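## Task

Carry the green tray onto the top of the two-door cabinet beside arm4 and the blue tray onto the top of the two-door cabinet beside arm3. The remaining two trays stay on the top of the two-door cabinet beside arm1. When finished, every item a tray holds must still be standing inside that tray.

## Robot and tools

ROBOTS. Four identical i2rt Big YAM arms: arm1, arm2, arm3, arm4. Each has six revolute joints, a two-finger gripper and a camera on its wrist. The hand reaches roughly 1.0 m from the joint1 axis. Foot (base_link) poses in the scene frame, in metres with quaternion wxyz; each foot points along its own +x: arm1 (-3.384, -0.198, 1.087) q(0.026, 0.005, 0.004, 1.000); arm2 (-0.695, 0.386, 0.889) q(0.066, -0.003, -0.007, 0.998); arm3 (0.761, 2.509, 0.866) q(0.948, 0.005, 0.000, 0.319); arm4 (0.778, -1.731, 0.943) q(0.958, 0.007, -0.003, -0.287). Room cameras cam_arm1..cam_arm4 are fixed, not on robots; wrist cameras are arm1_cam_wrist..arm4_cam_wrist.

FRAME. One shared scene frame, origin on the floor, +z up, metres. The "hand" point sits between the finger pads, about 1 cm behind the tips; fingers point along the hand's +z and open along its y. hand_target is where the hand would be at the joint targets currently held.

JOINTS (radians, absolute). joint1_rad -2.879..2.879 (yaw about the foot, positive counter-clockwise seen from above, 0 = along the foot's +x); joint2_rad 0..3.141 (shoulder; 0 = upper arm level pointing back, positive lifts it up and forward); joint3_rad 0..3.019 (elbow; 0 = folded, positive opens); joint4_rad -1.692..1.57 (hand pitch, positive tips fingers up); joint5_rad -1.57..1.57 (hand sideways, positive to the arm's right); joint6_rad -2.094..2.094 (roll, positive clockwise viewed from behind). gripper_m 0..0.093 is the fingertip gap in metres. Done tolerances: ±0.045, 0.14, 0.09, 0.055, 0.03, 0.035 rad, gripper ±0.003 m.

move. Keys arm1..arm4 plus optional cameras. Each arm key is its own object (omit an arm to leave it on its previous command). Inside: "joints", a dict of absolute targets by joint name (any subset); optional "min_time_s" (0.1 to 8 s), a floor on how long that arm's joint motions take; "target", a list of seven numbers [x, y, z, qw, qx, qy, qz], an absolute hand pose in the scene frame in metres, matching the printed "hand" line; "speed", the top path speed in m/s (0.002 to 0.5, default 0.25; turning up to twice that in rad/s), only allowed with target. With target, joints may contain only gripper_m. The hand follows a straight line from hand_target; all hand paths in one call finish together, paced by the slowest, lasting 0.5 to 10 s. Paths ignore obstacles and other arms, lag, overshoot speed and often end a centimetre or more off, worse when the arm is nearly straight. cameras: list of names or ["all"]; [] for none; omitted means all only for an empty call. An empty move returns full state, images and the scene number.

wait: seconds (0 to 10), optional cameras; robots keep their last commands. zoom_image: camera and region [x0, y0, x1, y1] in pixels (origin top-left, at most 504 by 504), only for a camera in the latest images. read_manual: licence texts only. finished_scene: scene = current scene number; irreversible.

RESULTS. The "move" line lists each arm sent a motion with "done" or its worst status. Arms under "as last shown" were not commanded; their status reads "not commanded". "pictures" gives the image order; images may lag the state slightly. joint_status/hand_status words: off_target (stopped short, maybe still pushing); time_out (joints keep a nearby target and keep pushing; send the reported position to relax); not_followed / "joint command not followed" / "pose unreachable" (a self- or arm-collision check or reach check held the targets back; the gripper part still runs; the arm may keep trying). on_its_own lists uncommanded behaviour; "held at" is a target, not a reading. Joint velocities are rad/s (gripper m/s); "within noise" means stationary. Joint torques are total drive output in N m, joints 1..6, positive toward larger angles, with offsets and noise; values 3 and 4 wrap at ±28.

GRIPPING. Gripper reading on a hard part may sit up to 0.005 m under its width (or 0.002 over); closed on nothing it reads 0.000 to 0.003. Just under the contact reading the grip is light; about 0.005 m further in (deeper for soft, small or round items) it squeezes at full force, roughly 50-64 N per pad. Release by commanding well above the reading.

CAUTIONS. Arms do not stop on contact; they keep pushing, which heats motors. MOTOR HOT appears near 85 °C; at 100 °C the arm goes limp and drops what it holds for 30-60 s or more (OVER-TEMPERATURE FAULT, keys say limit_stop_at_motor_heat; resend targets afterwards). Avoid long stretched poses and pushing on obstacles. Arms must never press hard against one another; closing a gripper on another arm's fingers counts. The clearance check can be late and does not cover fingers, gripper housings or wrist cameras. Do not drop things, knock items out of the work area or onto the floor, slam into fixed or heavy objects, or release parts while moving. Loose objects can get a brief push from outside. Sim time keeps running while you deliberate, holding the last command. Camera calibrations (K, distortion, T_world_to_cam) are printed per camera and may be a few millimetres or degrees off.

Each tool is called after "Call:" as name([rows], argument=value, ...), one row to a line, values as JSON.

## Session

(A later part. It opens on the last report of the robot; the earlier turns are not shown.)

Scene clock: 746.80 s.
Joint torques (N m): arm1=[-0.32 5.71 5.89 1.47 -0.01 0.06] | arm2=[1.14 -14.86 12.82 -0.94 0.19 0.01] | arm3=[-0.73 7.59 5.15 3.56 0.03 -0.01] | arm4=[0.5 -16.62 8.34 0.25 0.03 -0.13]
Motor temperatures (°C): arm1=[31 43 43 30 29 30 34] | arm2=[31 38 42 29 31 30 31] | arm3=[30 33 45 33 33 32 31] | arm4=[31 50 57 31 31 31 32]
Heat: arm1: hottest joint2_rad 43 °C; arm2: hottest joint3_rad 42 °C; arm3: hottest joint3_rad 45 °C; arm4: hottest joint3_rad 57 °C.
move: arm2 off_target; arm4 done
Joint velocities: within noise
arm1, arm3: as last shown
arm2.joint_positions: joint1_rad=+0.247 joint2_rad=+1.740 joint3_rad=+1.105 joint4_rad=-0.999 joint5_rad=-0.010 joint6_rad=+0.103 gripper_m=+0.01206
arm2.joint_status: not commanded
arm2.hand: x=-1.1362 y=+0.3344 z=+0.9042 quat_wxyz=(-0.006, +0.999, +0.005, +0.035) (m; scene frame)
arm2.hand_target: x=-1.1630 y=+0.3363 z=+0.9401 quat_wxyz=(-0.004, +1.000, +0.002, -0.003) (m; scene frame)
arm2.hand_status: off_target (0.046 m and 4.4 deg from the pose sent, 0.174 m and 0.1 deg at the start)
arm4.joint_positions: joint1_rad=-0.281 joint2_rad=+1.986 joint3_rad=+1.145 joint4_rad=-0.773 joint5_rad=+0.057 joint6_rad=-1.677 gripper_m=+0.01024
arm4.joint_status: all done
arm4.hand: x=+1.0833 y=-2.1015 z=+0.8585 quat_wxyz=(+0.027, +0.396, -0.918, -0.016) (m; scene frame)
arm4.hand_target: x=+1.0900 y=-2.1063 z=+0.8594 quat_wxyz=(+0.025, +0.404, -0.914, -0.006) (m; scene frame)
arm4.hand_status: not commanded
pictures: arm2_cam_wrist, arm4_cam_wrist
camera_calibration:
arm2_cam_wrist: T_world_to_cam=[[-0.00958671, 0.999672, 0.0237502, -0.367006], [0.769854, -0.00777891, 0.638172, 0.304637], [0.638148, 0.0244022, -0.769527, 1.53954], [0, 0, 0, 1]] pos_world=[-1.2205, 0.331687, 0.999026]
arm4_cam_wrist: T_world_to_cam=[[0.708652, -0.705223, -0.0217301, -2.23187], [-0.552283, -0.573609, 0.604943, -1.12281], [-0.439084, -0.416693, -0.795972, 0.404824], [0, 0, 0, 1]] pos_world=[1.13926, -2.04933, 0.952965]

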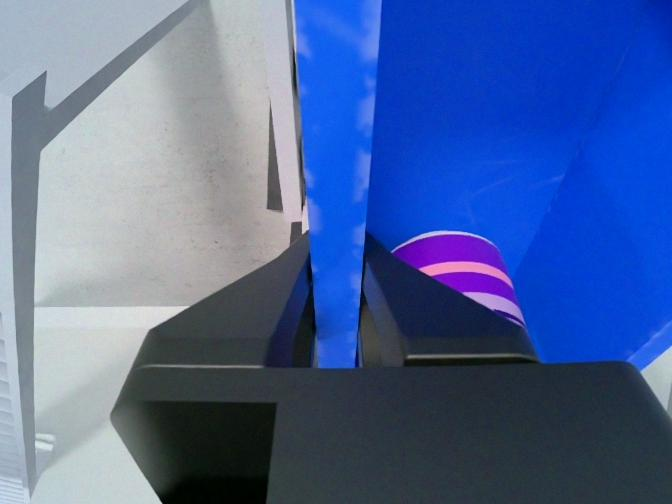

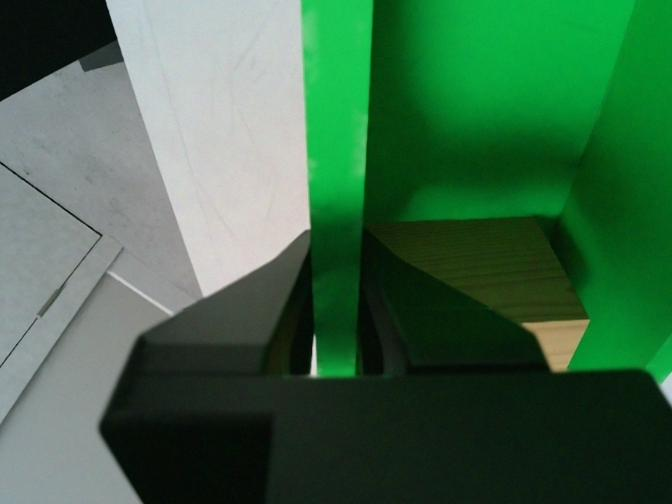

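Call:
move(arm2={"joints": {"joint1_rad": -0.913, "joint2_rad": 1.82, "joint3_rad": 1.32, "joint4_rad": -0.985, "joint5_rad": -0.013, "joint6_rad": -1.588}, "min_time_s": 5.5}, arm4={"joints": {"joint2_rad": 2.03, "joint4_rad": -0.67, "joint5_rad": 0.085}, "min_time_s": 1.5}, cameras=["arm4_cam_wrist", "arm2_cam_wrist"])

Scene clock: 775.57 s.
Joint torques (N m): arm1=[-0.26 5.6 5.89 1.47 -0.01 0.07] | arm2=[1.73 -14.56 14.83 0.8 0.15 -0.05] | arm3=[-0.67 7.65 5.12 3.55 0.03 -0.01] | arm4=[0.56 -15.44 8.21 0.47 -0.01 -0.13]
Motor temperatures (°C): arm1=[31 43 43 30 29 30 34] | arm2=[31 39 46 29 31 30 32] | arm3=[30 33 45 33 33 32 31] | arm4=[31 48 58 31 31 31 33]
Heat: arm1: hottest joint2_rad 43 °C; arm2: hottest joint3_rad 46 °C; arm3: hottest joint3_rad 45 °C; arm4: hottest joint3_rad 58 °C.
move: arm2 done; arm4 done
Joint velocities: within noise
arm1.joint_positions: joint1_rad=-1.511 joint2_rad=+0.596 joint3_rad=+1.861 joint4_rad=-1.582 joint5_rad=-0.064 joint6_rad=-1.582 gripper_m=+0.04495
arm1.joint_status: not commanded
arm1.hand: x=-3.3881 y=-0.0953 z=+1.7724 quat_wxyz=(-0.583, +0.812, +0.023, -0.030) (m; scene frame)
arm1.hand_target: x=-3.3873 y=-0.0995 z=+1.7768 quat_wxyz=(-0.586, +0.809, +0.026, -0.024) (m; scene frame)
arm1.hand_status: not commanded
arm2.joint_positions: joint1_rad=-0.912 joint2_rad=+1.837 joint3_rad=+1.239 joint4_rad=-0.999 joint5_rad=-0.020 joint6_rad=-1.580 gripper_m=+0.01206
arm2.joint_status: all done
arm2.hand: x=-0.9468 y=+0.8136 z=+0.9088 quat_wxyz=(+0.009, +0.964, +0.264, -0.002) (m; scene frame)
arm2.hand_target: x=-0.9663 y=+0.8498 z=+0.9449 quat_wxyz=(-0.046, +0.962, +0.268, -0.012) (m; scene frame)
arm2.hand_status: not commanded
arm3: as last shown
arm4.joint_positions: joint1_rad=-0.281 joint2_rad=+2.012 joint3_rad=+1.145 joint4_rad=-0.684 joint5_rad=+0.083 joint6_rad=-1.677 gripper_m=+0.01024
arm4.joint_status: all done
arm4.hand: x=+1.0906 y=-2.1167 z=+0.8463 quat_wxyz=(+0.030, +0.395, -0.918, +0.018) (m; scene frame)
arm4.hand_target: x=+1.0958 y=-2.1191 z=+0.8407 quat_wxyz=(+0.029, +0.403, -0.914, +0.021) (m; scene frame)
arm4.hand_status: not commanded
pictures: arm2_cam_wrist, arm4_cam_wrist
camera_calibration:
arm2_cam_wrist: T_world_to_cam=[[-0.508345, 0.861143, -0.00434252, -1.17836], [0.702327, 0.417502, 0.576566, -0.194355], [0.498319, 0.290045, -0.817039, 1.10522], [0, 0, 0, 1]] pos_world=[-1.01326, 0.775314, 1.00995]
arm4_cam_wrist: T_world_to_cam=[[0.707995, -0.705143, 0.0389454, -2.29845], [-0.565741, -0.533294, 0.628915, -1.04039], [-0.422706, -0.467302, -0.776498, 0.25056], [0, 0, 0, 1]] pos_world=[1.14461, -2.05848, 0.938392]

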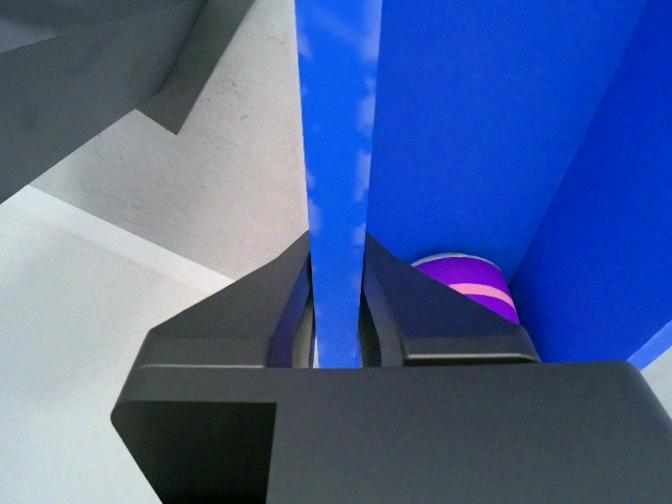

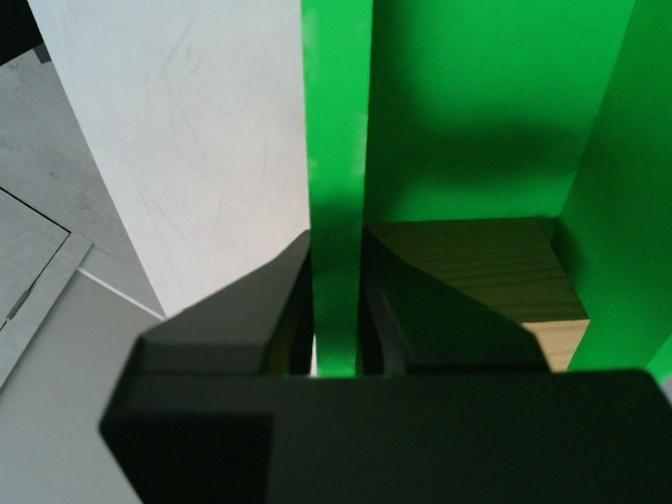

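Call:
move(arm2={"joints": {"joint2_rad": 2.025, "joint3_rad": 1.145, "joint4_rad": -0.68}, "min_time_s": 2.5}, arm4={"joints": {"joint2_rad": 2.055, "joint4_rad": -0.645}, "min_time_s": 1.0}, cameras=["arm4_cam_wrist", "arm2_cam_wrist"])

Scene clock: 786.63 s.
Joint torques (N m): arm1=[-0.15 5.48 5.9 1.47 -0.02 0.05] | arm2=[1.67 -14.39 6.42 1.4 -0.03 -0.05] | arm3=[-0.67 7.59 5.15 3.56 0.03 -0.02] | arm4=[0.67 -14.04 8.16 0.43 -0.17 -0.11]
Motor temperatures (°C): arm1=[31 43 43 30 29 30 34] | arm2=[31 40 47 29 31 30 32] | arm3=[30 33 45 33 33 32 31] | arm4=[31 49 58 31 31 31 33]
Heat: arm1: hottest joint2_rad 43 °C; arm2: hottest joint3_rad 47 °C; arm3: hottest joint3_rad 45 °C; arm4: hottest joint3_rad 58 °C.
move: arm2 done; arm4 done
Joint velocities: within noise
arm1, arm3: as last shown
arm2.joint_positions: joint1_rad=-0.912 joint2_rad=+2.034 joint3_rad=+1.137 joint4_rad=-0.707 joint5_rad=-0.014 joint6_rad=-1.582 gripper_m=+0.01206
arm2.joint_status: all done
arm2.hand: x=-0.9382 y=+0.8034 z=+0.7864 quat_wxyz=(+0.012, +0.964, +0.265, +0.002) (m; scene frame)
arm2.hand_target: x=-0.9441 y=+0.8152 z=+0.7926 quat_wxyz=(-0.010, +0.963, +0.268, -0.003) (m; scene frame)
arm2.hand_status: not commanded
arm4.joint_positions: joint1_rad=-0.281 joint2_rad=+2.022 joint3_rad=+1.145 joint4_rad=-0.659 joint5_rad=+0.087 joint6_rad=-1.677 gripper_m=+0.01024
arm4.joint_status: all done
arm4.hand: x=+1.0928 y=-2.1203 z=+0.8422 quat_wxyz=(+0.029, +0.395, -0.918, +0.026) (m; scene frame)
arm4.hand_target: x=+1.0960 y=-2.1190 z=+0.8288 quat_wxyz=(+0.030, +0.403, -0.914, +0.021) (m; scene frame)
arm4.hand_status: not commanded
pictures: arm2_cam_wrist, arm4_cam_wrist
camera_calibration:
arm2_cam_wrist: T_world_to_cam=[[-0.509936, 0.860139, -0.0112072, -1.16101], [0.696704, 0.420615, 0.581108, -0.136928], [0.504548, 0.28852, -0.813749, 1.00828], [0, 0, 0, 1]] pos_world=[-1.00537, 0.765317, 0.887045]
arm4_cam_wrist: T_world_to_cam=[[0.707458, -0.704646, 0.054557, -2.31385], [-0.570443, -0.523734, 0.63269, -1.01622], [-0.417249, -0.478724, -0.772481, 0.212985], [0, 0, 0, 1]] pos_world=[1.14613, -2.06072, 0.933717]

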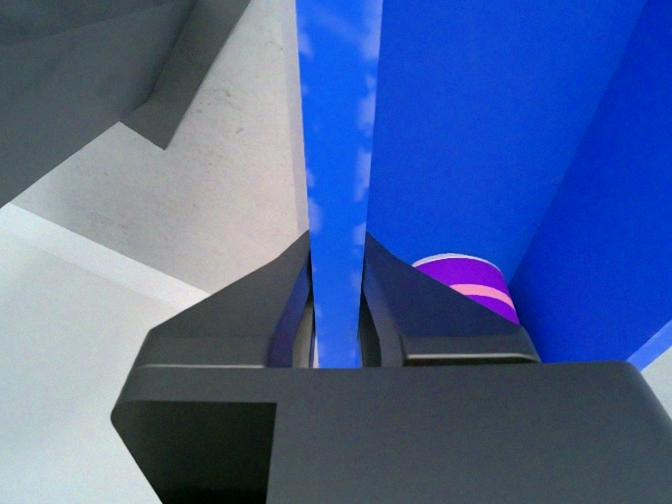

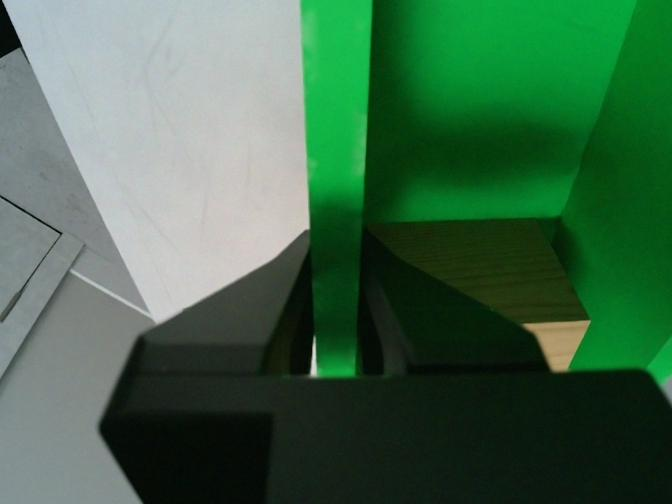

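Call:
move(arm2={"joints": {"joint2_rad": 2.092, "joint3_rad": 1.153, "joint4_rad": -0.61}, "min_time_s": 1.5}, arm4={"joints": {"joint2_rad": 2.055, "joint4_rad": -0.672}, "min_time_s": 0.8}, cameras=["arm4_cam_wrist", "arm2_cam_wrist"])

Scene clock: 795.57 s.
Joint torques (N m): arm1=[-0.15 5.48 5.96 1.5 -0.01 0.07] | arm2=[1.73 -13.39 6.91 1.2 -0.44 -0.17] | arm3=[-0.62 7.65 5.15 3.58 0.03 -0.02] | arm4=[0.79 -14.39 8.13 -0.59 -0.15 -0.12]
Motor temperatures (°C): arm1=[31 43 42 30 29 30 33] | arm2=[31 40 46 29 31 30 33] | arm3=[30 33 45 33 33 32 31] | arm4=[31 49 57 31 31 31 33]
Heat: arm1: hottest joint2_rad 43 °C; arm2: hottest joint3_rad 46 °C; arm3: hottest joint3_rad 45 °C; arm4: hottest joint3_rad 57 °C.
move: arm2 done; arm4 done
Joint velocities: within noise
arm1: as last shown
arm2.joint_positions: joint1_rad=-0.913 joint2_rad=+2.084 joint3_rad=+1.136 joint4_rad=-0.631 joint5_rad=-0.003 joint6_rad=-1.571 gripper_m=+0.01206
arm2.joint_status: all done
arm2.hand: x=-0.9386 y=+0.8100 z=+0.7628 quat_wxyz=(-0.002, +0.966, +0.260, +0.005) (m; scene frame)
arm2.hand_target: x=-0.9467 y=+0.8203 z=+0.7631 quat_wxyz=(-0.015, +0.963, +0.268, -0.004) (m; scene frame)
arm2.hand_status: not commanded
arm3.joint_positions: joint1_rad=+0.345 joint2_rad=+0.607 joint3_rad=+1.856 joint4_rad=-1.612 joint5_rad=-0.127 joint6_rad=-0.671 gripper_m=+0.09396
arm3.joint_status: not commanded
arm3.hand: x=+0.7996 y=+2.5987 z=+1.5437 quat_wxyz=(-0.553, +0.629, -0.526, -0.147) (m; scene frame)
arm3.hand_target: x=+0.7949 y=+2.5912 z=+1.5576 quat_wxyz=(-0.575, +0.618, -0.515, -0.149) (m; scene frame)
arm3.hand_status: not commanded
arm4.joint_positions: joint1_rad=-0.281 joint2_rad=+2.022 joint3_rad=+1.145 joint4_rad=-0.660 joint5_rad=+0.087 joint6_rad=-1.677 gripper_m=+0.01024
arm4.joint_status: all done
arm4.hand: x=+1.0926 y=-2.1200 z=+0.8422 quat_wxyz=(+0.029, +0.395, -0.918, +0.026) (m; scene frame)
arm4.hand_target: x=+1.0917 y=-2.1141 z=+0.8289 quat_wxyz=(+0.033, +0.404, -0.914, +0.008) (m; scene frame)
arm4.hand_status: not commanded
pictures: arm2_cam_wrist, arm4_cam_wrist
camera_calibration:
arm2_cam_wrist: T_world_to_cam=[[-0.500415, 0.865679, 0.0135935, -1.18166], [0.702456, 0.396784, 0.590862, -0.108438], [0.506103, 0.305225, -0.806658, 0.970021], [0, 0, 0, 1]] pos_world=[-1.00608, 0.769893, 0.862611]
arm4_cam_wrist: T_world_to_cam=[[0.707464, -0.704729, 0.0533994, -2.31274], [-0.569992, -0.524265, 0.632657, -1.01775], [-0.417857, -0.478019, -0.772589, 0.215287], [0, 0, 0, 1]] pos_world=[1.14603, -2.06052, 0.933716]

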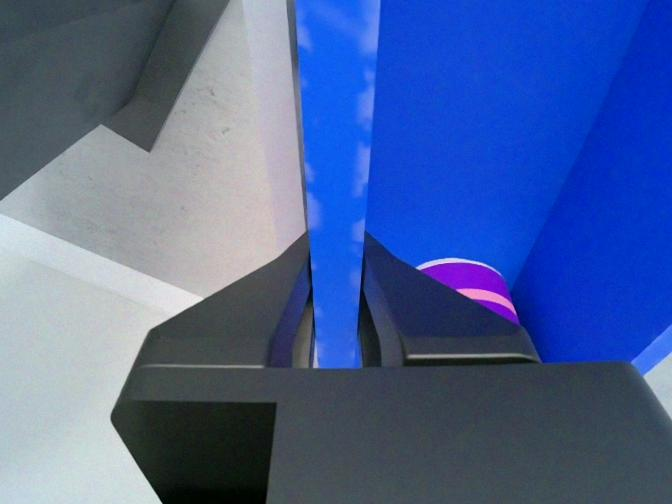

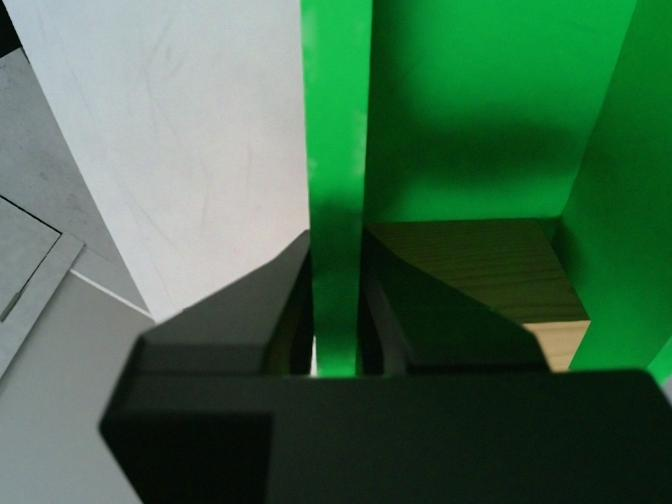

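Call:
zoom_image(camera="arm2_cam_wrist", region=[200, 0, 400, 200])

Call:
move(arm4={"joints": {"joint2_rad": 2.035, "joint4_rad": -0.68, "gripper_m": 0.034}, "min_time_s": 0.8}, cameras=["arm4_cam_wrist"])

Scaled by 2.520 from the camera's 672x504 image, which has a finer 960x720 frame.

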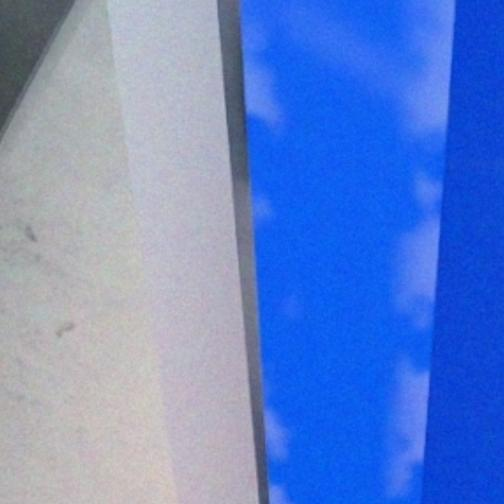

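Scene clock: 806.60 s.
Joint torques (N m): arm1=[-0.21 5.83 5.93 1.51 0 0.07] | arm2=[1.73 -13.39 6.93 1.21 -0.44 -0.17] | arm3=[-0.73 7.65 5.11 3.56 0.03 -0.01] | arm4=[0.73 -15.97 8.12 -0.42 -0.16 -0.13]
Motor temperatures (°C): arm1=[31 43 42 30 29 30 33] | arm2=[31 39 47 29 31 30 33] | arm3=[30 33 45 33 33 32 31] | arm4=[31 50 57 31 31 31 33]
Heat: arm1: hottest joint2_rad 43 °C; arm2: hottest joint3_rad 47 °C; arm3: hottest joint3_rad 45 °C; arm4: hottest joint3_rad 57 °C.
move: arm4 done
Joint velocities: within noise
arm1, arm2, arm3: as last shown
arm4.joint_positions: joint1_rad=-0.281 joint2_rad=+2.022 joint3_rad=+1.145 joint4_rad=-0.672 joint5_rad=+0.087 joint6_rad=-1.677 gripper_m=+0.03394
arm4.joint_status: all done
arm4.hand: x=+1.0906 y=-2.1177 z=+0.8419 quat_wxyz=(+0.031, +0.395, -0.918, +0.020) (m; scene frame)
arm4.hand_target: x=+1.0933 y=-2.1162 z=+0.8381 quat_wxyz=(+0.032, +0.404, -0.914, +0.014) (m; scene frame)
arm4.hand_status: not commanded
pictures: arm4_cam_wrist
camera_calibration:
arm4_cam_wrist: T_world_to_cam=[[0.708045, -0.704982, 0.0408884, -2.30037], [-0.564702, -0.530488, 0.632214, -1.03609], [-0.424009, -0.470726, -0.773714, 0.238485], [0, 0, 0, 1]] pos_world=[1.14481, -2.05909, 0.933608]

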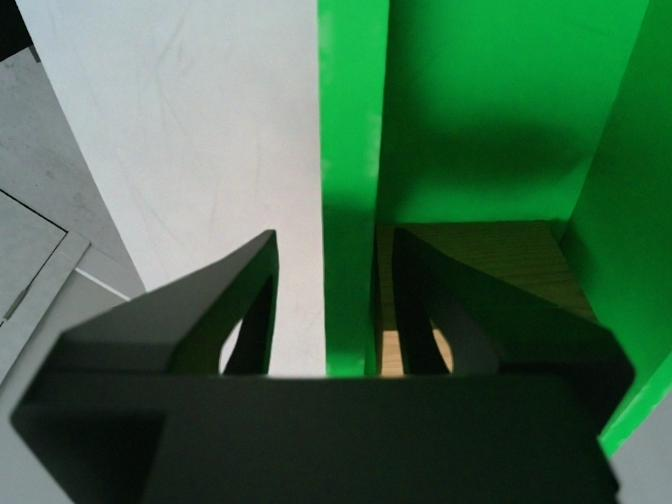

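Call:
move(arm4={"target": [1.091, -2.118, 0.98, 0.03, 0.395, -0.918, 0.02], "speed": 0.15, "joints": {"gripper_m": 0.034}}, arm2={"joints": {"joint2_rad": 2.122, "joint3_rad": 1.153, "joint4_rad": -0.58}, "min_time_s": 1}, cameras=["arm4_cam_wrist", "arm2_cam_wrist"])

Scene clock: 847.67 s.
Joint torques (N m): arm1=[-0.21 5.48 5.94 1.5 -0.01 0.06] | arm2=[1.79 -13.16 6.71 1.22 -0.46 -0.18] | arm3=[-0.73 7.59 5.14 3.55 0.03 -0.01] | arm4=[0.26 -15.62 12.57 -0.53 -0.14 0.05]
Motor temperatures (°C): arm1=[31 42 42 30 29 30 33] | arm2=[31 38 46 29 32 30 33] | arm3=[30 33 45 33 33 32 31] | arm4=[31 51 56 31 31 31 31]
Heat: arm1: hottest joint2_rad 42 °C; arm2: hottest joint3_rad 46 °C; arm3: hottest joint3_rad 45 °C; arm4: hottest joint3_rad 56 °C.
move: arm2 done; arm4 off_target
Joint velocities: within noise
arm1, arm3: as last shown
arm2.joint_positions: joint1_rad=-0.913 joint2_rad=+2.109 joint3_rad=+1.136 joint4_rad=-0.601 joint5_rad=-0.002 joint6_rad=-1.570 gripper_m=+0.01206
arm2.joint_status: all done
arm2.hand: x=-0.9387 y=+0.8107 z=+0.7509 quat_wxyz=(-0.004, +0.966, +0.259, +0.004) (m; scene frame)
arm2.hand_target: x=-0.9462 y=+0.8198 z=+0.7488 quat_wxyz=(-0.015, +0.963, +0.268, -0.004) (m; scene frame)
arm2.hand_status: not commanded
arm4.joint_positions: joint1_rad=-0.281 joint2_rad=+1.781 joint3_rad=+1.189 joint4_rad=-0.986 joint5_rad=+0.087 joint6_rad=-1.677 gripper_m=+0.03394
arm4.joint_status: all done
arm4.hand: x=+1.0794 y=-2.1077 z=+0.9675 quat_wxyz=(+0.036, +0.396, -0.918, +0.006) (m; scene frame)
arm4.hand_target: x=+1.0907 y=-2.1176 z=+0.9802 quat_wxyz=(+0.030, +0.395, -0.918, +0.020) (m; scene frame)
arm4.hand_status: off_target (0.020 m and 1.8 deg from the pose sent, 0.138 m and 0.2 deg at the start)
pictures: arm2_cam_wrist, arm4_cam_wrist
camera_calibration:
arm2_cam_wrist: T_world_to_cam=[[-0.499445, 0.866165, 0.0177102, -1.18469], [0.703708, 0.393677, 0.59145, -0.0984197], [0.505321, 0.307859, -0.806147, 0.956916], [0, 0, 0, 1]] pos_world=[-1.00598, 0.770289, 0.850607]
arm4_cam_wrist: T_world_to_cam=[[0.708832, -0.705276, 0.0119786, -2.26395], [-0.552543, -0.544612, 0.630947, -1.15816], [-0.438468, -0.453854, -0.775734, 0.388709], [0, 0, 0, 1]] pos_world=[1.13527, -2.05104, 1.05939]

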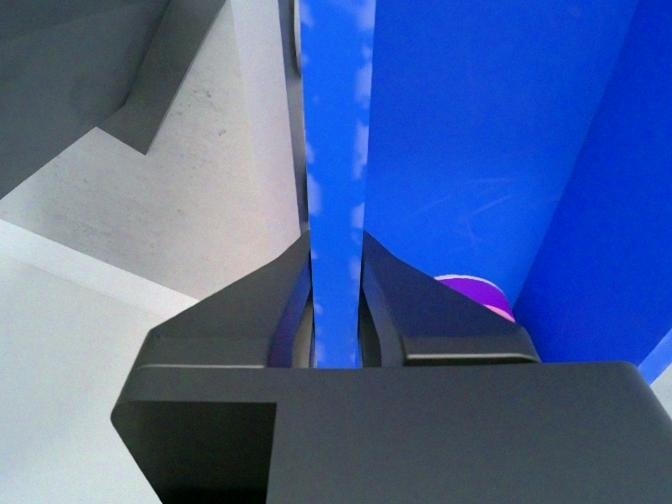

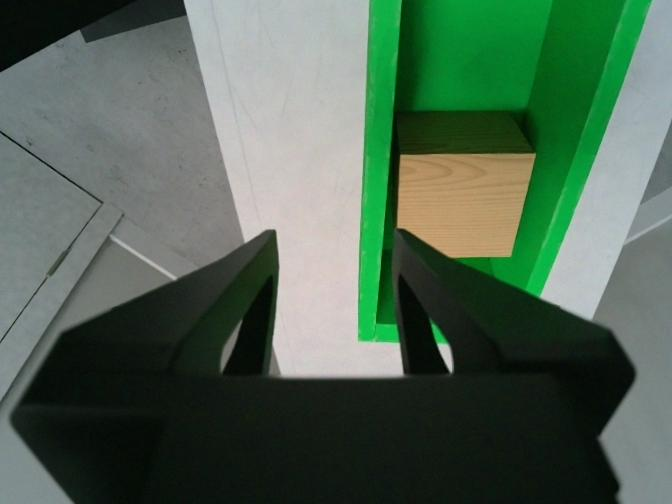

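Call:
move(arm4={"joints": {"joint2_rad": 0.6, "joint3_rad": 1.88, "joint4_rad": -1.59}, "min_time_s": 5}, arm2={"joints": {"joint2_rad": 2.152, "joint3_rad": 1.153, "joint4_rad": -0.55}, "min_time_s": 1.2}, arm3={"joints": {"joint1_rad": -1.62, "joint2_rad": 0.936, "joint3_rad": 0.9, "joint4_rad": -0.92, "joint5_rad": 0, "joint6_rad": -1.41, "gripper_m": 0.034}, "min_time_s": 5}, cameras=["arm4_cam_wrist", "arm2_cam_wrist"])

Scene clock: 862.57 s.
Joint torques (N m): arm1=[-0.21 5.6 5.93 1.48 -0.03 0.06] | arm2=[1.73 -11.99 6.64 1.18 -0.46 -0.18] | arm3=[-2.02 -3.66 7.9 2.66 0.12 -0.1] | arm4=[0.15 7.82 7.05 1.13 -0.13 0.14]
Motor temperatures (°C): arm1=[31 42 42 30 29 30 33] | arm2=[31 39 45 29 32 30 33] | arm3=[30 33 45 33 33 32 31] | arm4=[31 48 61 31 31 31 31]
Heat: arm1: hottest joint2_rad 42 °C; arm2: hottest joint3_rad 45 °C; arm3: hottest joint3_rad 45 °C; arm4: hottest joint3_rad 61 °C.
move: arm2 done; arm3 done; arm4 done
Joint velocities: within noise
arm1: as last shown
arm2.joint_positions: joint1_rad=-0.913 joint2_rad=+2.122 joint3_rad=+1.136 joint4_rad=-0.569 joint5_rad=-0.002 joint6_rad=-1.570 gripper_m=+0.01206
arm2.joint_status: all done
arm2.hand: x=-0.9409 y=+0.8146 z=+0.7449 quat_wxyz=(-0.013, +0.966, +0.260, +0.002) (m; scene frame)
arm2.hand_target: x=-0.9456 y=+0.8191 z=+0.7346 quat_wxyz=(-0.015, +0.963, +0.268, -0.004) (m; scene frame)
arm2.hand_status: not commanded
arm3.joint_positions: joint1_rad=-1.604 joint2_rad=+0.930 joint3_rad=+0.901 joint4_rad=-0.939 joint5_rad=-0.003 joint6_rad=-1.402 gripper_m=+0.03410
arm3.joint_status: all done
arm3.hand: x=+0.9770 y=+2.2032 z=+1.1211 quat_wxyz=(-0.115, +0.212, -0.933, +0.268) (m; scene frame)
arm3.hand_target: x=+0.9742 y=+2.1958 z=+1.1213 quat_wxyz=(-0.112, +0.208, -0.932, +0.276) (m; scene frame)
arm3.hand_status: not commanded
arm4.joint_positions: joint1_rad=-0.281 joint2_rad=+0.605 joint3_rad=+1.862 joint4_rad=-1.580 joint5_rad=+0.087 joint6_rad=-1.677 gripper_m=+0.03394
arm4.joint_status: all done
arm4.hand: x=+0.8250 y=-1.8265 z=+1.6287 quat_wxyz=(-0.145, +0.294, -0.758, +0.565) (m; scene frame)
arm4.hand_target: x=+0.8198 y=-1.8194 z=+1.6330 quat_wxyz=(-0.150, +0.292, -0.754, +0.569) (m; scene frame)
arm4.hand_status: not commanded
pictures: arm2_cam_wrist, arm4_cam_wrist
camera_calibration:
arm2_cam_wrist: T_world_to_cam=[[-0.499408, 0.865584, 0.036832, -1.20273], [0.709291, 0.384081, 0.59109, -0.0814858], [0.497491, 0.32132, -0.805764, 0.933309], [0, 0, 0, 1]] pos_world=[-1.00717, 0.772471, 0.844491]
arm4_cam_wrist: T_world_to_cam=[[0.244143, -0.185121, 0.951906, -2.0907], [-0.969739, -0.0472875, 0.239521, 0.327235], [0.000672782, -0.981577, -0.191064, -1.3607], [0, 0, 0, 1]] pos_world=[0.828677, -1.7072, 1.65178]

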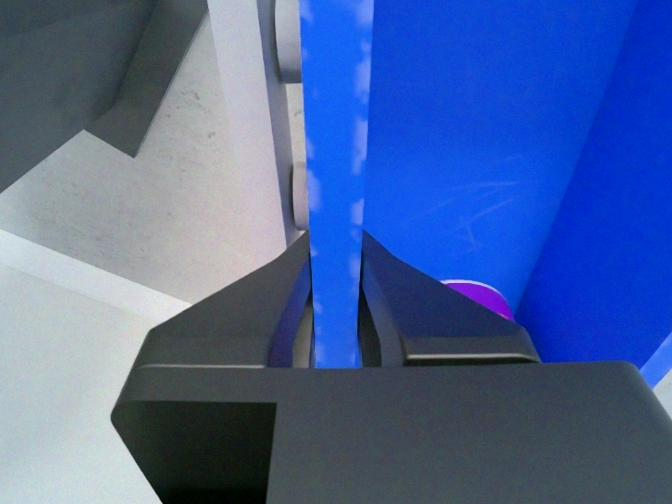

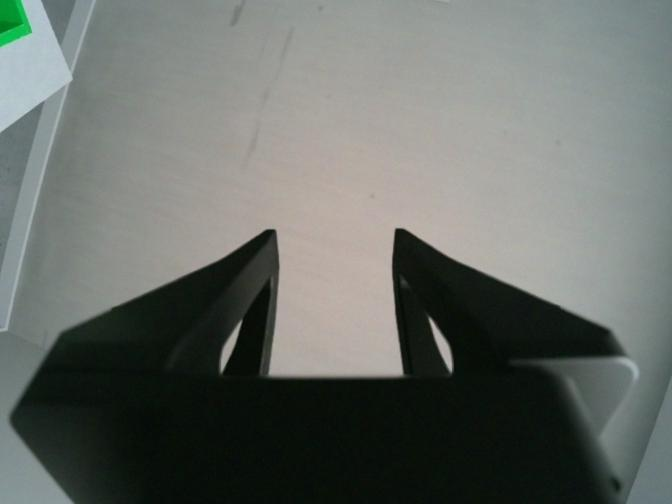

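Call:
move(arm2={"target": [-0.943, 0.812, 0.88, -0.004, 0.964, 0.266, -0.003], "speed": 0.35, "joints": {"gripper_m": 0.045}}, arm3={"joints": {"joint1_rad": -1.56, "joint2_rad": 0.936, "joint3_rad": 0.7, "joint4_rad": -0.72, "joint5_rad": 0, "joint6_rad": 0}, "min_time_s": 2}, cameras=["arm2_cam_wrist", "arm3_cam_wrist", "cam_arm2"])

Call:
move(arm2={"joints": {"joint2_rad": 0.6, "joint3_rad": 1.88, "joint4_rad": -1.59}, "min_time_s": 5}, cameras=["arm3_cam_wrist", "cam_arm3"])

Scene clock: 881.33 s.
Joint torques (N m): arm1=[-0.38 5.6 5.89 1.5 -0.03 0.06] | arm2=[1.61 -13.04 10.02 -0.32 -0.14 -0.09] | arm3=[0.91 -3.43 7.65 2.74 0.18 0.02] | arm4=[-0.03 8.35 7.12 1.06 -0.12 0.15]
Motor temperatures (°C): arm1=[31 42 42 30 29 30 33] | arm2=[31 39 45 29 32 30 33] | arm3=[30 33 46 33 33 32 31] | arm4=[31 46 58 31 31 31 31]
Heat: arm1: hottest joint2_rad 42 °C; arm2: hottest joint3_rad 45 °C; arm3: hottest joint3_rad 46 °C; arm4: hottest joint3_rad 58 °C.
move: arm2 off_target; arm3 done
Joint velocities: within noise
arm1, arm4: as last shown
arm2.joint_positions: joint1_rad=-0.913 joint2_rad=+1.860 joint3_rad=+1.147 joint4_rad=-0.880 joint5_rad=-0.014 joint6_rad=-1.577 gripper_m=+0.04492
arm2.joint_status: all done
arm2.hand: x=-0.9364 y=+0.7994 z=+0.8700 quat_wxyz=(+0.007, +0.965, +0.262, +0.001) (m; scene frame)
arm2.hand_target: x=-0.9428 y=+0.8117 z=+0.8802 quat_wxyz=(-0.004, +0.964, +0.266, -0.003) (m; scene frame)
arm2.hand_status: off_target (0.017 m and 1.4 deg from the pose sent, 0.135 m and 1.4 deg at the start)
arm3.joint_positions: joint1_rad=-1.578 joint2_rad=+0.930 joint3_rad=+0.702 joint4_rad=-0.739 joint5_rad=-0.003 joint6_rad=-0.009 gripper_m=+0.03410
arm3.joint_status: all done
arm3.hand: x=+0.9789 y=+2.2174 z=+1.0462 quat_wxyz=(-0.262, -0.424, -0.857, +0.129) (m; scene frame)
arm3.hand_target: x=+0.9858 y=+2.2180 z=+1.0460 quat_wxyz=(-0.268, -0.420, -0.857, +0.129) (m; scene frame)
arm3.hand_status: not commanded
pictures: arm2_cam_wrist, arm3_cam_wrist, cam_arm2
camera_calibration:
arm2_cam_wrist: T_world_to_cam=[[-0.504765, 0.863256, -0.000589297, -1.16253], [0.702261, 0.411025, 0.581281, -0.172384], [0.502037, 0.292997, -0.813702, 1.07068], [0, 0, 0, 1]] pos_world=[-1.00327, 0.76071, 0.970737]
arm3_cam_wrist: T_world_to_cam=[[-0.802444, -0.59672, -0.00289634, 2.11136], [-0.59669, 0.80233, 0.0151091, -1.20486], [-0.00669207, 0.0138524, -0.999882, 1.14535], [0, 0, 0, 1]] pos_world=[0.982981, 2.21072, 1.16953]

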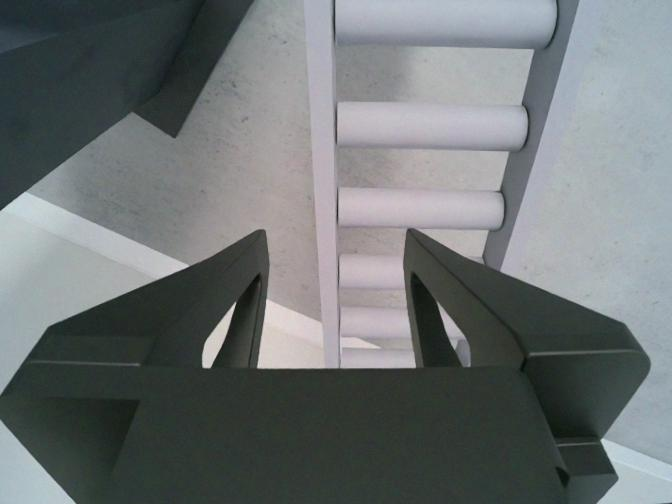

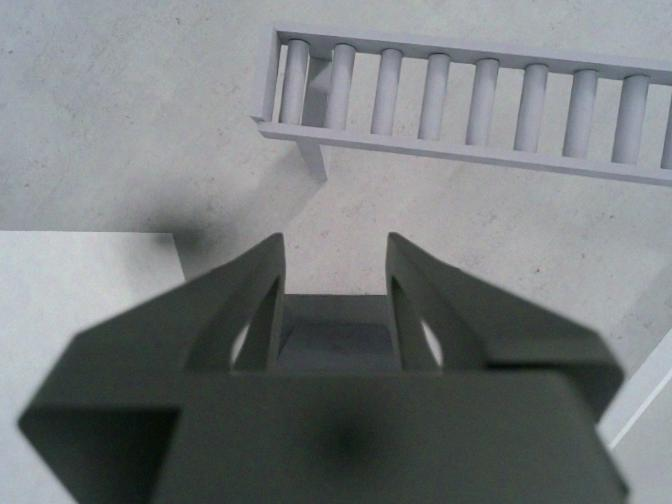

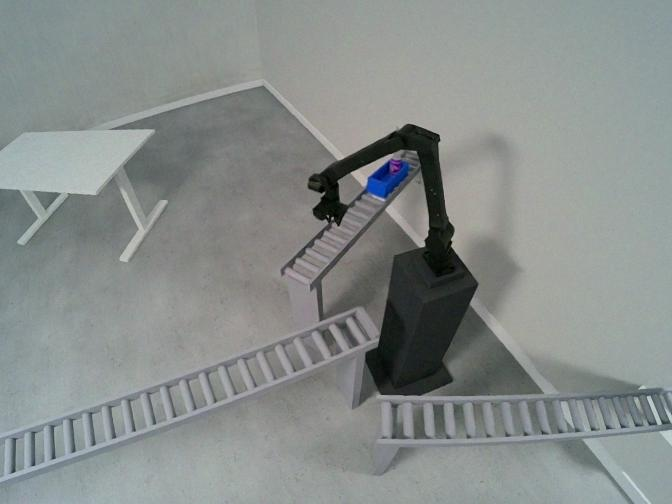

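Scene clock: 886.83 s.
Joint torques (N m): arm1=[-0.15 5.54 5.97 1.52 -0.02 0.06] | arm2=[1.9 4.19 6.63 1.83 -0.08 0.02] | arm3=[1.03 -3.49 7.65 2.76 0.18 0.01] | arm4=[0.03 7.88 7.1 1.03 -0.12 0.15]
Motor temperatures (°C): arm1=[31 42 42 30 29 30 33] | arm2=[31 38 46 29 32 30 33] | arm3=[30 33 47 33 33 32 31] | arm4=[31 46 58 31 31 31 31]
Heat: arm1: hottest joint2_rad 42 °C; arm2: hottest joint3_rad 46 °C; arm3: hottest joint3_rad 47 °C; arm4: hottest joint3_rad 58 °C.
move: arm2 done
Joint velocities: within noise
arm1, arm3, arm4: as last shown
arm2.joint_positions: joint1_rad=-0.913 joint2_rad=+0.598 joint3_rad=+1.858 joint4_rad=-1.580 joint5_rad=-0.014 joint6_rad=-1.577 gripper_m=+0.04493
arm2.joint_status: all done
arm2.hand: x=-0.7505 y=+0.4613 z=+1.5758 quat_wxyz=(-0.569, +0.777, +0.220, -0.152) (m; scene frame)
arm2.hand_target: x=-0.7478 y=+0.4564 z=+1.5809 quat_wxyz=(-0.574, +0.774, +0.222, -0.151) (m; scene frame)
arm2.hand_status: not commanded
arm3.joint_positions: joint1_rad=-1.578 joint2_rad=+0.930 joint3_rad=+0.702 joint4_rad=-0.739 joint5_rad=-0.003 joint6_rad=-0.008 gripper_m=+0.03410
pictures: arm3_cam_wrist, cam_arm3
camera_calibration:
arm3_cam_wrist: T_world_to_cam=[[-0.802833, -0.596195, -0.00337825, 2.11114], [-0.596171, 0.802715, 0.0151102, -1.20623], [-0.00629685, 0.014145, -0.99988, 1.14431], [0, 0, 0, 1]] pos_world=[0.982981, 2.21072, 1.16953]

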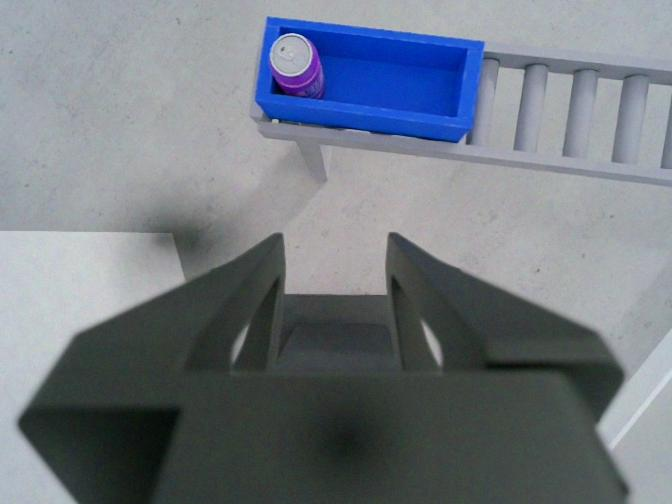

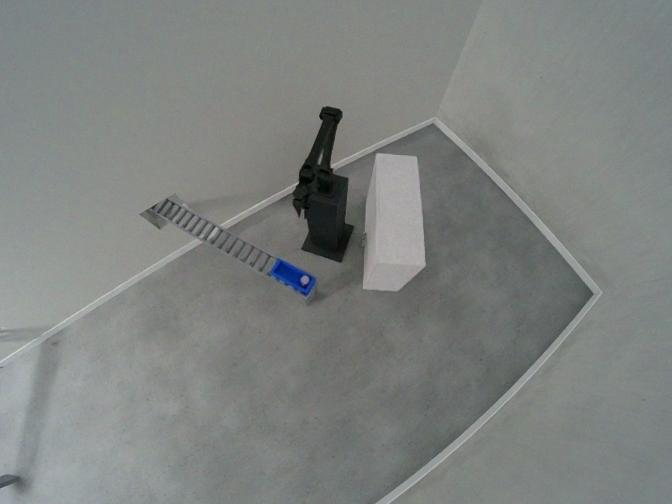

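Call:
zoom_image(camera="arm3_cam_wrist", region=[230, 0, 520, 180])

Scaled by 1.738 from the camera's 672x504 image, which has a finer 960x720 frame.

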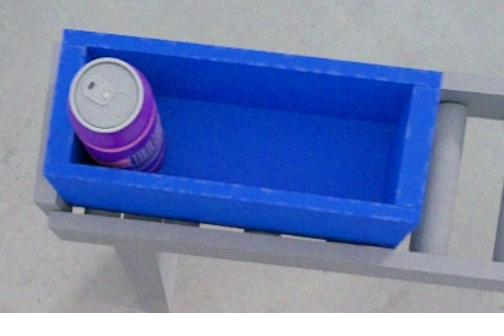

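Call:
move(arm3={"joints": {"joint1_rad": -1.625, "joint2_rad": 2.25, "joint3_rad": 1.425, "joint4_rad": -0.71, "joint5_rad": 0, "joint6_rad": -1.485, "gripper_m": 0.034}, "min_time_s": 4}, cameras=["arm3_cam_wrist", "cam_arm3"])

Scene clock: 937.50 s.
Joint torques (N m): arm1=[-0.38 5.6 5.89 1.5 0 0.06] | arm2=[1.9 4.31 6.6 1.84 -0.08 0.02] | arm3=[-2.02 -19.6 6.87 1.02 0.1 -0.17] | arm4=[0.09 8.18 7.19 1.14 -0.12 0.13]
Motor temperatures (°C): arm1=[31 42 42 30 29 30 33] | arm2=[31 36 44 29 31 30 32] | arm3=[30 33 49 33 33 32 31] | arm4=[31 43 55 31 31 31 31]
Heat: arm1: hottest joint2_rad 42 °C; arm2: hottest joint3_rad 44 °C; arm3: hottest joint3_rad 49 °C; arm4: hottest joint3_rad 55 °C.
move: arm3 done
Joint velocities: within noise
arm1.joint_positions: joint1_rad=-1.511 joint2_rad=+0.596 joint3_rad=+1.861 joint4_rad=-1.582 joint5_rad=-0.064 joint6_rad=-1.582 gripper_m=+0.04495
arm1.joint_status: not commanded
arm1.hand: x=-3.3881 y=-0.0953 z=+1.7724 quat_wxyz=(-0.583, +0.812, +0.023, -0.030) (m; scene frame)
arm1.hand_target: x=-3.3873 y=-0.0995 z=+1.7768 quat_wxyz=(-0.586, +0.809, +0.026, -0.024) (m; scene frame)
arm1.hand_status: not commanded
arm2, arm4: as last shown
arm3.joint_positions: joint1_rad=-1.608 joint2_rad=+2.241 joint3_rad=+1.393 joint4_rad=-0.722 joint5_rad=-0.003 joint6_rad=-1.476 gripper_m=+0.03410
arm3.joint_status: all done
arm3.hand: x=+1.0843 y=+2.0503 z=+0.7108 quat_wxyz=(-0.001, +0.256, -0.967, -0.006) (m; scene frame)
arm3.hand_target: x=+1.0858 y=+2.0304 z=+0.7138 quat_wxyz=(-0.006, +0.252, -0.968, +0.011) (m; scene frame)
arm3.hand_status: not commanded
pictures: arm3_cam_wrist, cam_arm3
camera_calibration:
arm3_cam_wrist: T_world_to_cam=[[0.48541, -0.874278, -0.00386064, 1.26855], [-0.719199, -0.401811, 0.566834, 1.20671], [-0.497122, -0.27237, -0.823823, 1.80652], [0, 0, 0, 1]] pos_world=[1.15016, 2.08598, 0.809145]

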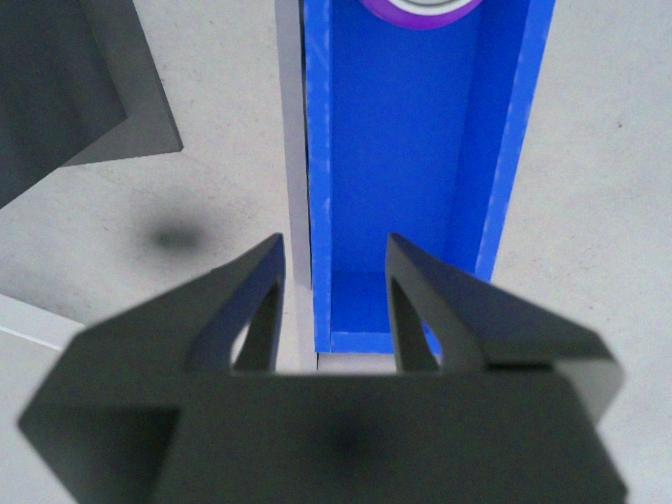

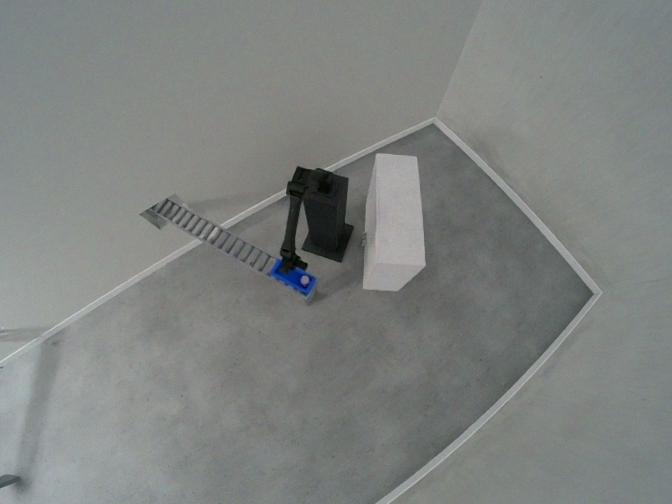

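Call:
move(arm3={"joints": {"joint1_rad": -1.566, "joint2_rad": 2.28, "joint3_rad": 1.4, "joint4_rad": -0.665, "joint5_rad": 0, "joint6_rad": -1.442, "gripper_m": 0.034}, "min_time_s": 1.5}, cameras=["arm3_cam_wrist"])

Scene clock: 975.40 s.
Joint torques (N m): arm1=[-0.15 5.6 5.96 1.48 -0.02 0.07] | arm2=[1.85 4.25 6.61 1.83 -0.09 0.02] | arm3=[0.56 -19.08 5.09 1.11 0.09 0] | arm4=[0.03 8.06 7.09 1.16 -0.12 0.15]
Motor temperatures (°C): arm1=[31 42 41 30 29 30 33] | arm2=[31 36 43 29 31 30 31] | arm3=[30 36 48 32 33 32 31] | arm4=[31 42 54 31 31 31 30]
Heat: arm1: hottest joint2_rad 42 °C; arm2: hottest joint3_rad 43 °C; arm3: hottest joint3_rad 48 °C; arm4: hottest joint3_rad 54 °C.
move: arm3 done
Joint velocities: within noise
arm1, arm2, arm4: as last shown
arm3.joint_positions: joint1_rad=-1.581 joint2_rad=+2.262 joint3_rad=+1.393 joint4_rad=-0.678 joint5_rad=-0.003 joint6_rad=-1.451 gripper_m=+0.03410
arm3.joint_status: all done
arm3.hand: x=+1.0994 y=+2.0553 z=+0.6995 quat_wxyz=(-0.006, +0.257, -0.966, +0.005) (m; scene frame)
arm3.hand_target: x=+1.1067 y=+2.0589 z=+0.6915 quat_wxyz=(-0.005, +0.260, -0.966, +0.007) (m; scene frame)
arm3.hand_status: not commanded
pictures: arm3_cam_wrist
camera_calibration:
arm3_cam_wrist: T_world_to_cam=[[0.486526, -0.873467, 0.0186772, 1.24696], [-0.72633, -0.392504, 0.564257, 1.21654], [-0.485528, -0.288091, -0.825388, 1.82677], [0, 0, 0, 1]] pos_world=[1.16388, 2.09295, 0.798063]

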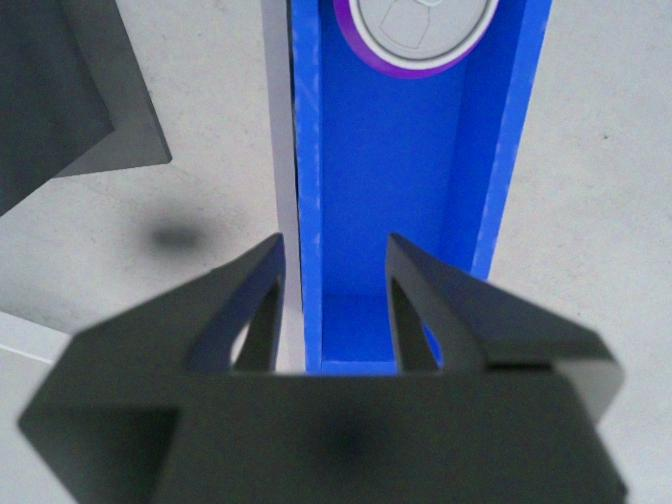

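Call:
move(arm3={"joints": {"joint2_rad": 2.39, "joint3_rad": 1.447, "joint4_rad": -0.597, "gripper_m": 0.034}, "min_time_s": 1.2}, cameras=["arm3_cam_wrist"])

Scene clock: 990.67 s.
Joint torques (N m): arm1=[-0.38 5.54 5.94 1.55 -0.03 0.07] | arm2=[1.9 4.31 6.61 1.84 -0.09 0.02] | arm3=[0.85 -19.49 6.22 1.07 0.1 0.01] | arm4=[-0.03 8.23 7.09 1.07 -0.13 0.17]
Motor temperatures (°C): arm1=[31 42 41 30 29 30 33] | arm2=[31 35 43 29 31 30 31] | arm3=[30 38 47 32 33 32 31] | arm4=[31 41 54 31 31 31 30]
Heat: arm1: hottest joint2_rad 42 °C; arm2: hottest joint3_rad 43 °C; arm3: hottest joint3_rad 47 °C; arm4: hottest joint3_rad 54 °C.
move: arm3 done
Joint velocities: within noise
arm1, arm2, arm4: as last shown
arm3.joint_positions: joint1_rad=-1.581 joint2_rad=+2.374 joint3_rad=+1.417 joint4_rad=-0.610 joint5_rad=-0.003 joint6_rad=-1.450 gripper_m=+0.03410
arm3.joint_status: all done
arm3.hand: x=+1.0958 y=+2.0605 z=+0.6445 quat_wxyz=(-0.002, +0.257, -0.966, -0.004) (m; scene frame)
arm3.hand_target: x=+1.1110 y=+2.0536 z=+0.6426 quat_wxyz=(-0.006, +0.260, -0.966, +0.009) (m; scene frame)
arm3.hand_status: not commanded
pictures: arm3_cam_wrist
camera_calibration:
arm3_cam_wrist: T_world_to_cam=[[0.486079, -0.873914, -0.000984504, 1.2684], [-0.719858, -0.40103, 0.566551, 1.25602], [-0.495512, -0.27468, -0.824026, 1.76353], [0, 0, 0, 1]] pos_world=[1.16146, 2.09658, 0.742847]

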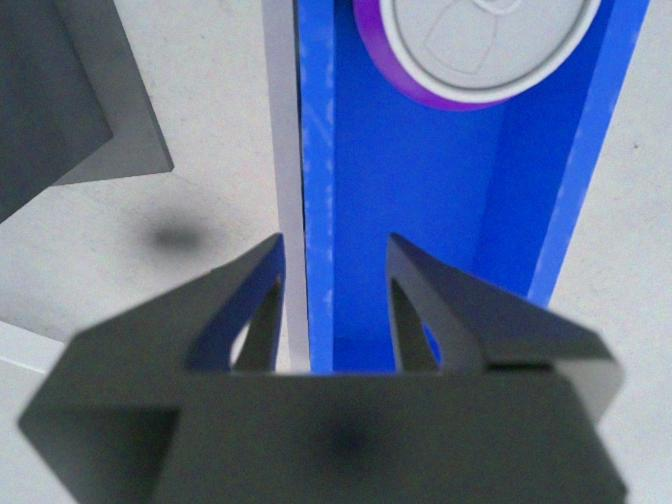

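Call:
move(arm3={"joints": {"joint2_rad": 2.518, "joint3_rad": 1.484, "joint4_rad": -0.506, "gripper_m": 0.034}, "min_time_s": 1.5}, cameras=["arm3_cam_wrist"])

Scene clock: 1000.97 s.
Joint torques (N m): arm1=[-0.15 5.66 5.93 1.52 -0.01 0.06] | arm2=[1.85 4.31 6.6 1.83 -0.08 0.02] | arm3=[0.79 -19.9 5.34 1.1 0.1 0.01] | arm4=[0.03 7.88 7.05 1.14 -0.12 0.16]
Motor temperatures (°C): arm1=[31 42 41 30 29 30 33] | arm2=[31 35 43 29 31 30 31] | arm3=[30 39 47 32 33 32 31] | arm4=[31 41 54 31 31 31 30]
Heat: arm1: hottest joint2_rad 42 °C; arm2: hottest joint3_rad 43 °C; arm3: hottest joint3_rad 47 °C; arm4: hottest joint3_rad 54 °C.
move: arm3 done
Joint velocities: within noise
arm1, arm2, arm4: as last shown
arm3.joint_positions: joint1_rad=-1.581 joint2_rad=+2.503 joint3_rad=+1.457 joint4_rad=-0.519 joint5_rad=-0.003 joint6_rad=-1.450 gripper_m=+0.03410
arm3.joint_status: all done
arm3.hand: x=+1.0939 y=+2.0635 z=+0.5835 quat_wxyz=(-0.002, +0.257, -0.966, -0.003) (m; scene frame)
arm3.hand_target: x=+1.1076 y=+2.0585 z=+0.5805 quat_wxyz=(-0.006, +0.260, -0.966, +0.009) (m; scene frame)
arm3.hand_status: not commanded
pictures: arm3_cam_wrist
camera_calibration:
arm3_cam_wrist: T_world_to_cam=[[0.486046, -0.873932, 0.00130144, 1.27058], [-0.720657, -0.399957, 0.566294, 1.2891], [-0.494382, -0.276183, -0.824202, 1.71513], [0, 0, 0, 1]] pos_world=[1.15937, 2.09967, 0.681949]

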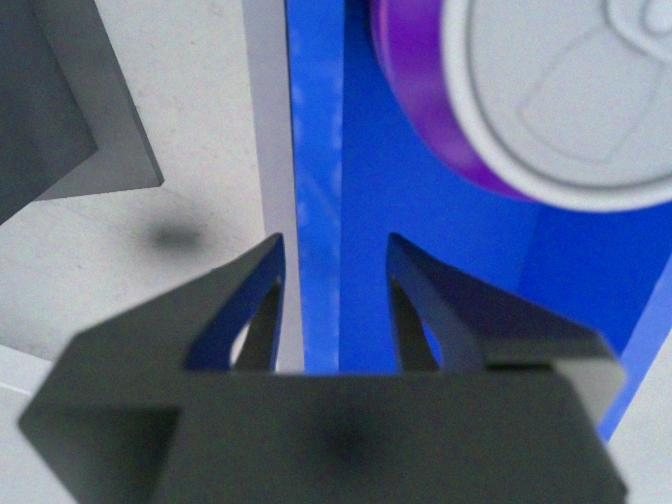

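Call:
move(arm3={"joints": {"gripper_m": 0.003}}, cameras=["arm3_cam_wrist"])

Scene clock: 1015.27 s.
Joint torques (N m): arm1=[-0.32 5.6 5.91 1.48 -0.03 0.07] | arm2=[1.85 4.31 6.6 1.84 -0.09 0.02] | arm3=[0.85 -20.01 5.37 1.07 0.04 0.02] | arm4=[-0.03 8.06 7.15 1.06 -0.13 0.16]
Motor temperatures (°C): arm1=[31 42 41 30 29 30 33] | arm2=[31 35 42 29 31 30 31] | arm3=[30 39 47 32 33 32 31] | arm4=[31 41 53 31 31 31 30]
Heat: arm1: hottest joint2_rad 42 °C; arm2: hottest joint3_rad 42 °C; arm3: hottest joint3_rad 47 °C; arm4: hottest joint3_rad 53 °C.
move: arm3 off_target
Joint velocities: within noise
arm1, arm2, arm4: as last shown
arm3.joint_positions: joint1_rad=-1.581 joint2_rad=+2.504 joint3_rad=+1.458 joint4_rad=-0.519 joint5_rad=-0.001 joint6_rad=-1.451 gripper_m=+0.01187
arm3.joint_status: gripper_m off_target (ended at +0.01190, target +0.00300)
arm3.hand: x=+1.0934 y=+2.0635 z=+0.5828 quat_wxyz=(-0.001, +0.257, -0.966, -0.003) (m; scene frame)
arm3.hand_target: x=+1.1077 y=+2.0584 z=+0.5805 quat_wxyz=(-0.006, +0.260, -0.966, +0.009) (m; scene frame)
arm3.hand_status: not commanded
pictures: arm3_cam_wrist
camera_calibration:
arm3_cam_wrist: T_world_to_cam=[[0.486692, -0.873573, 0.000862254, 1.26961], [-0.719278, -0.400169, 0.567894, 1.28719], [-0.495752, -0.27701, -0.823101, 1.71684], [0, 0, 0, 1]] pos_world=[1.15906, 2.09977, 0.68105]

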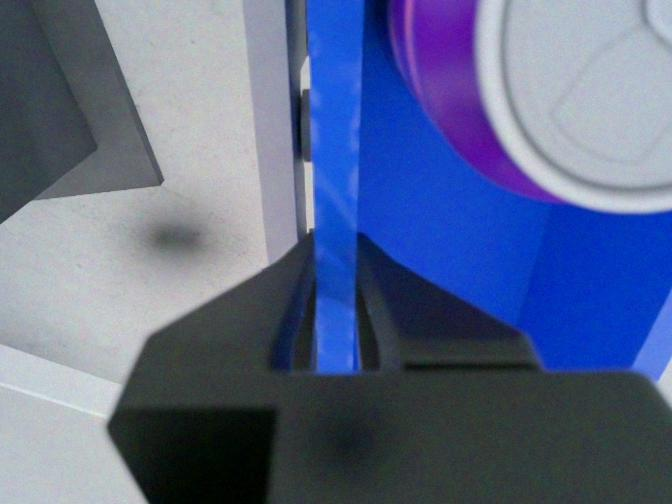

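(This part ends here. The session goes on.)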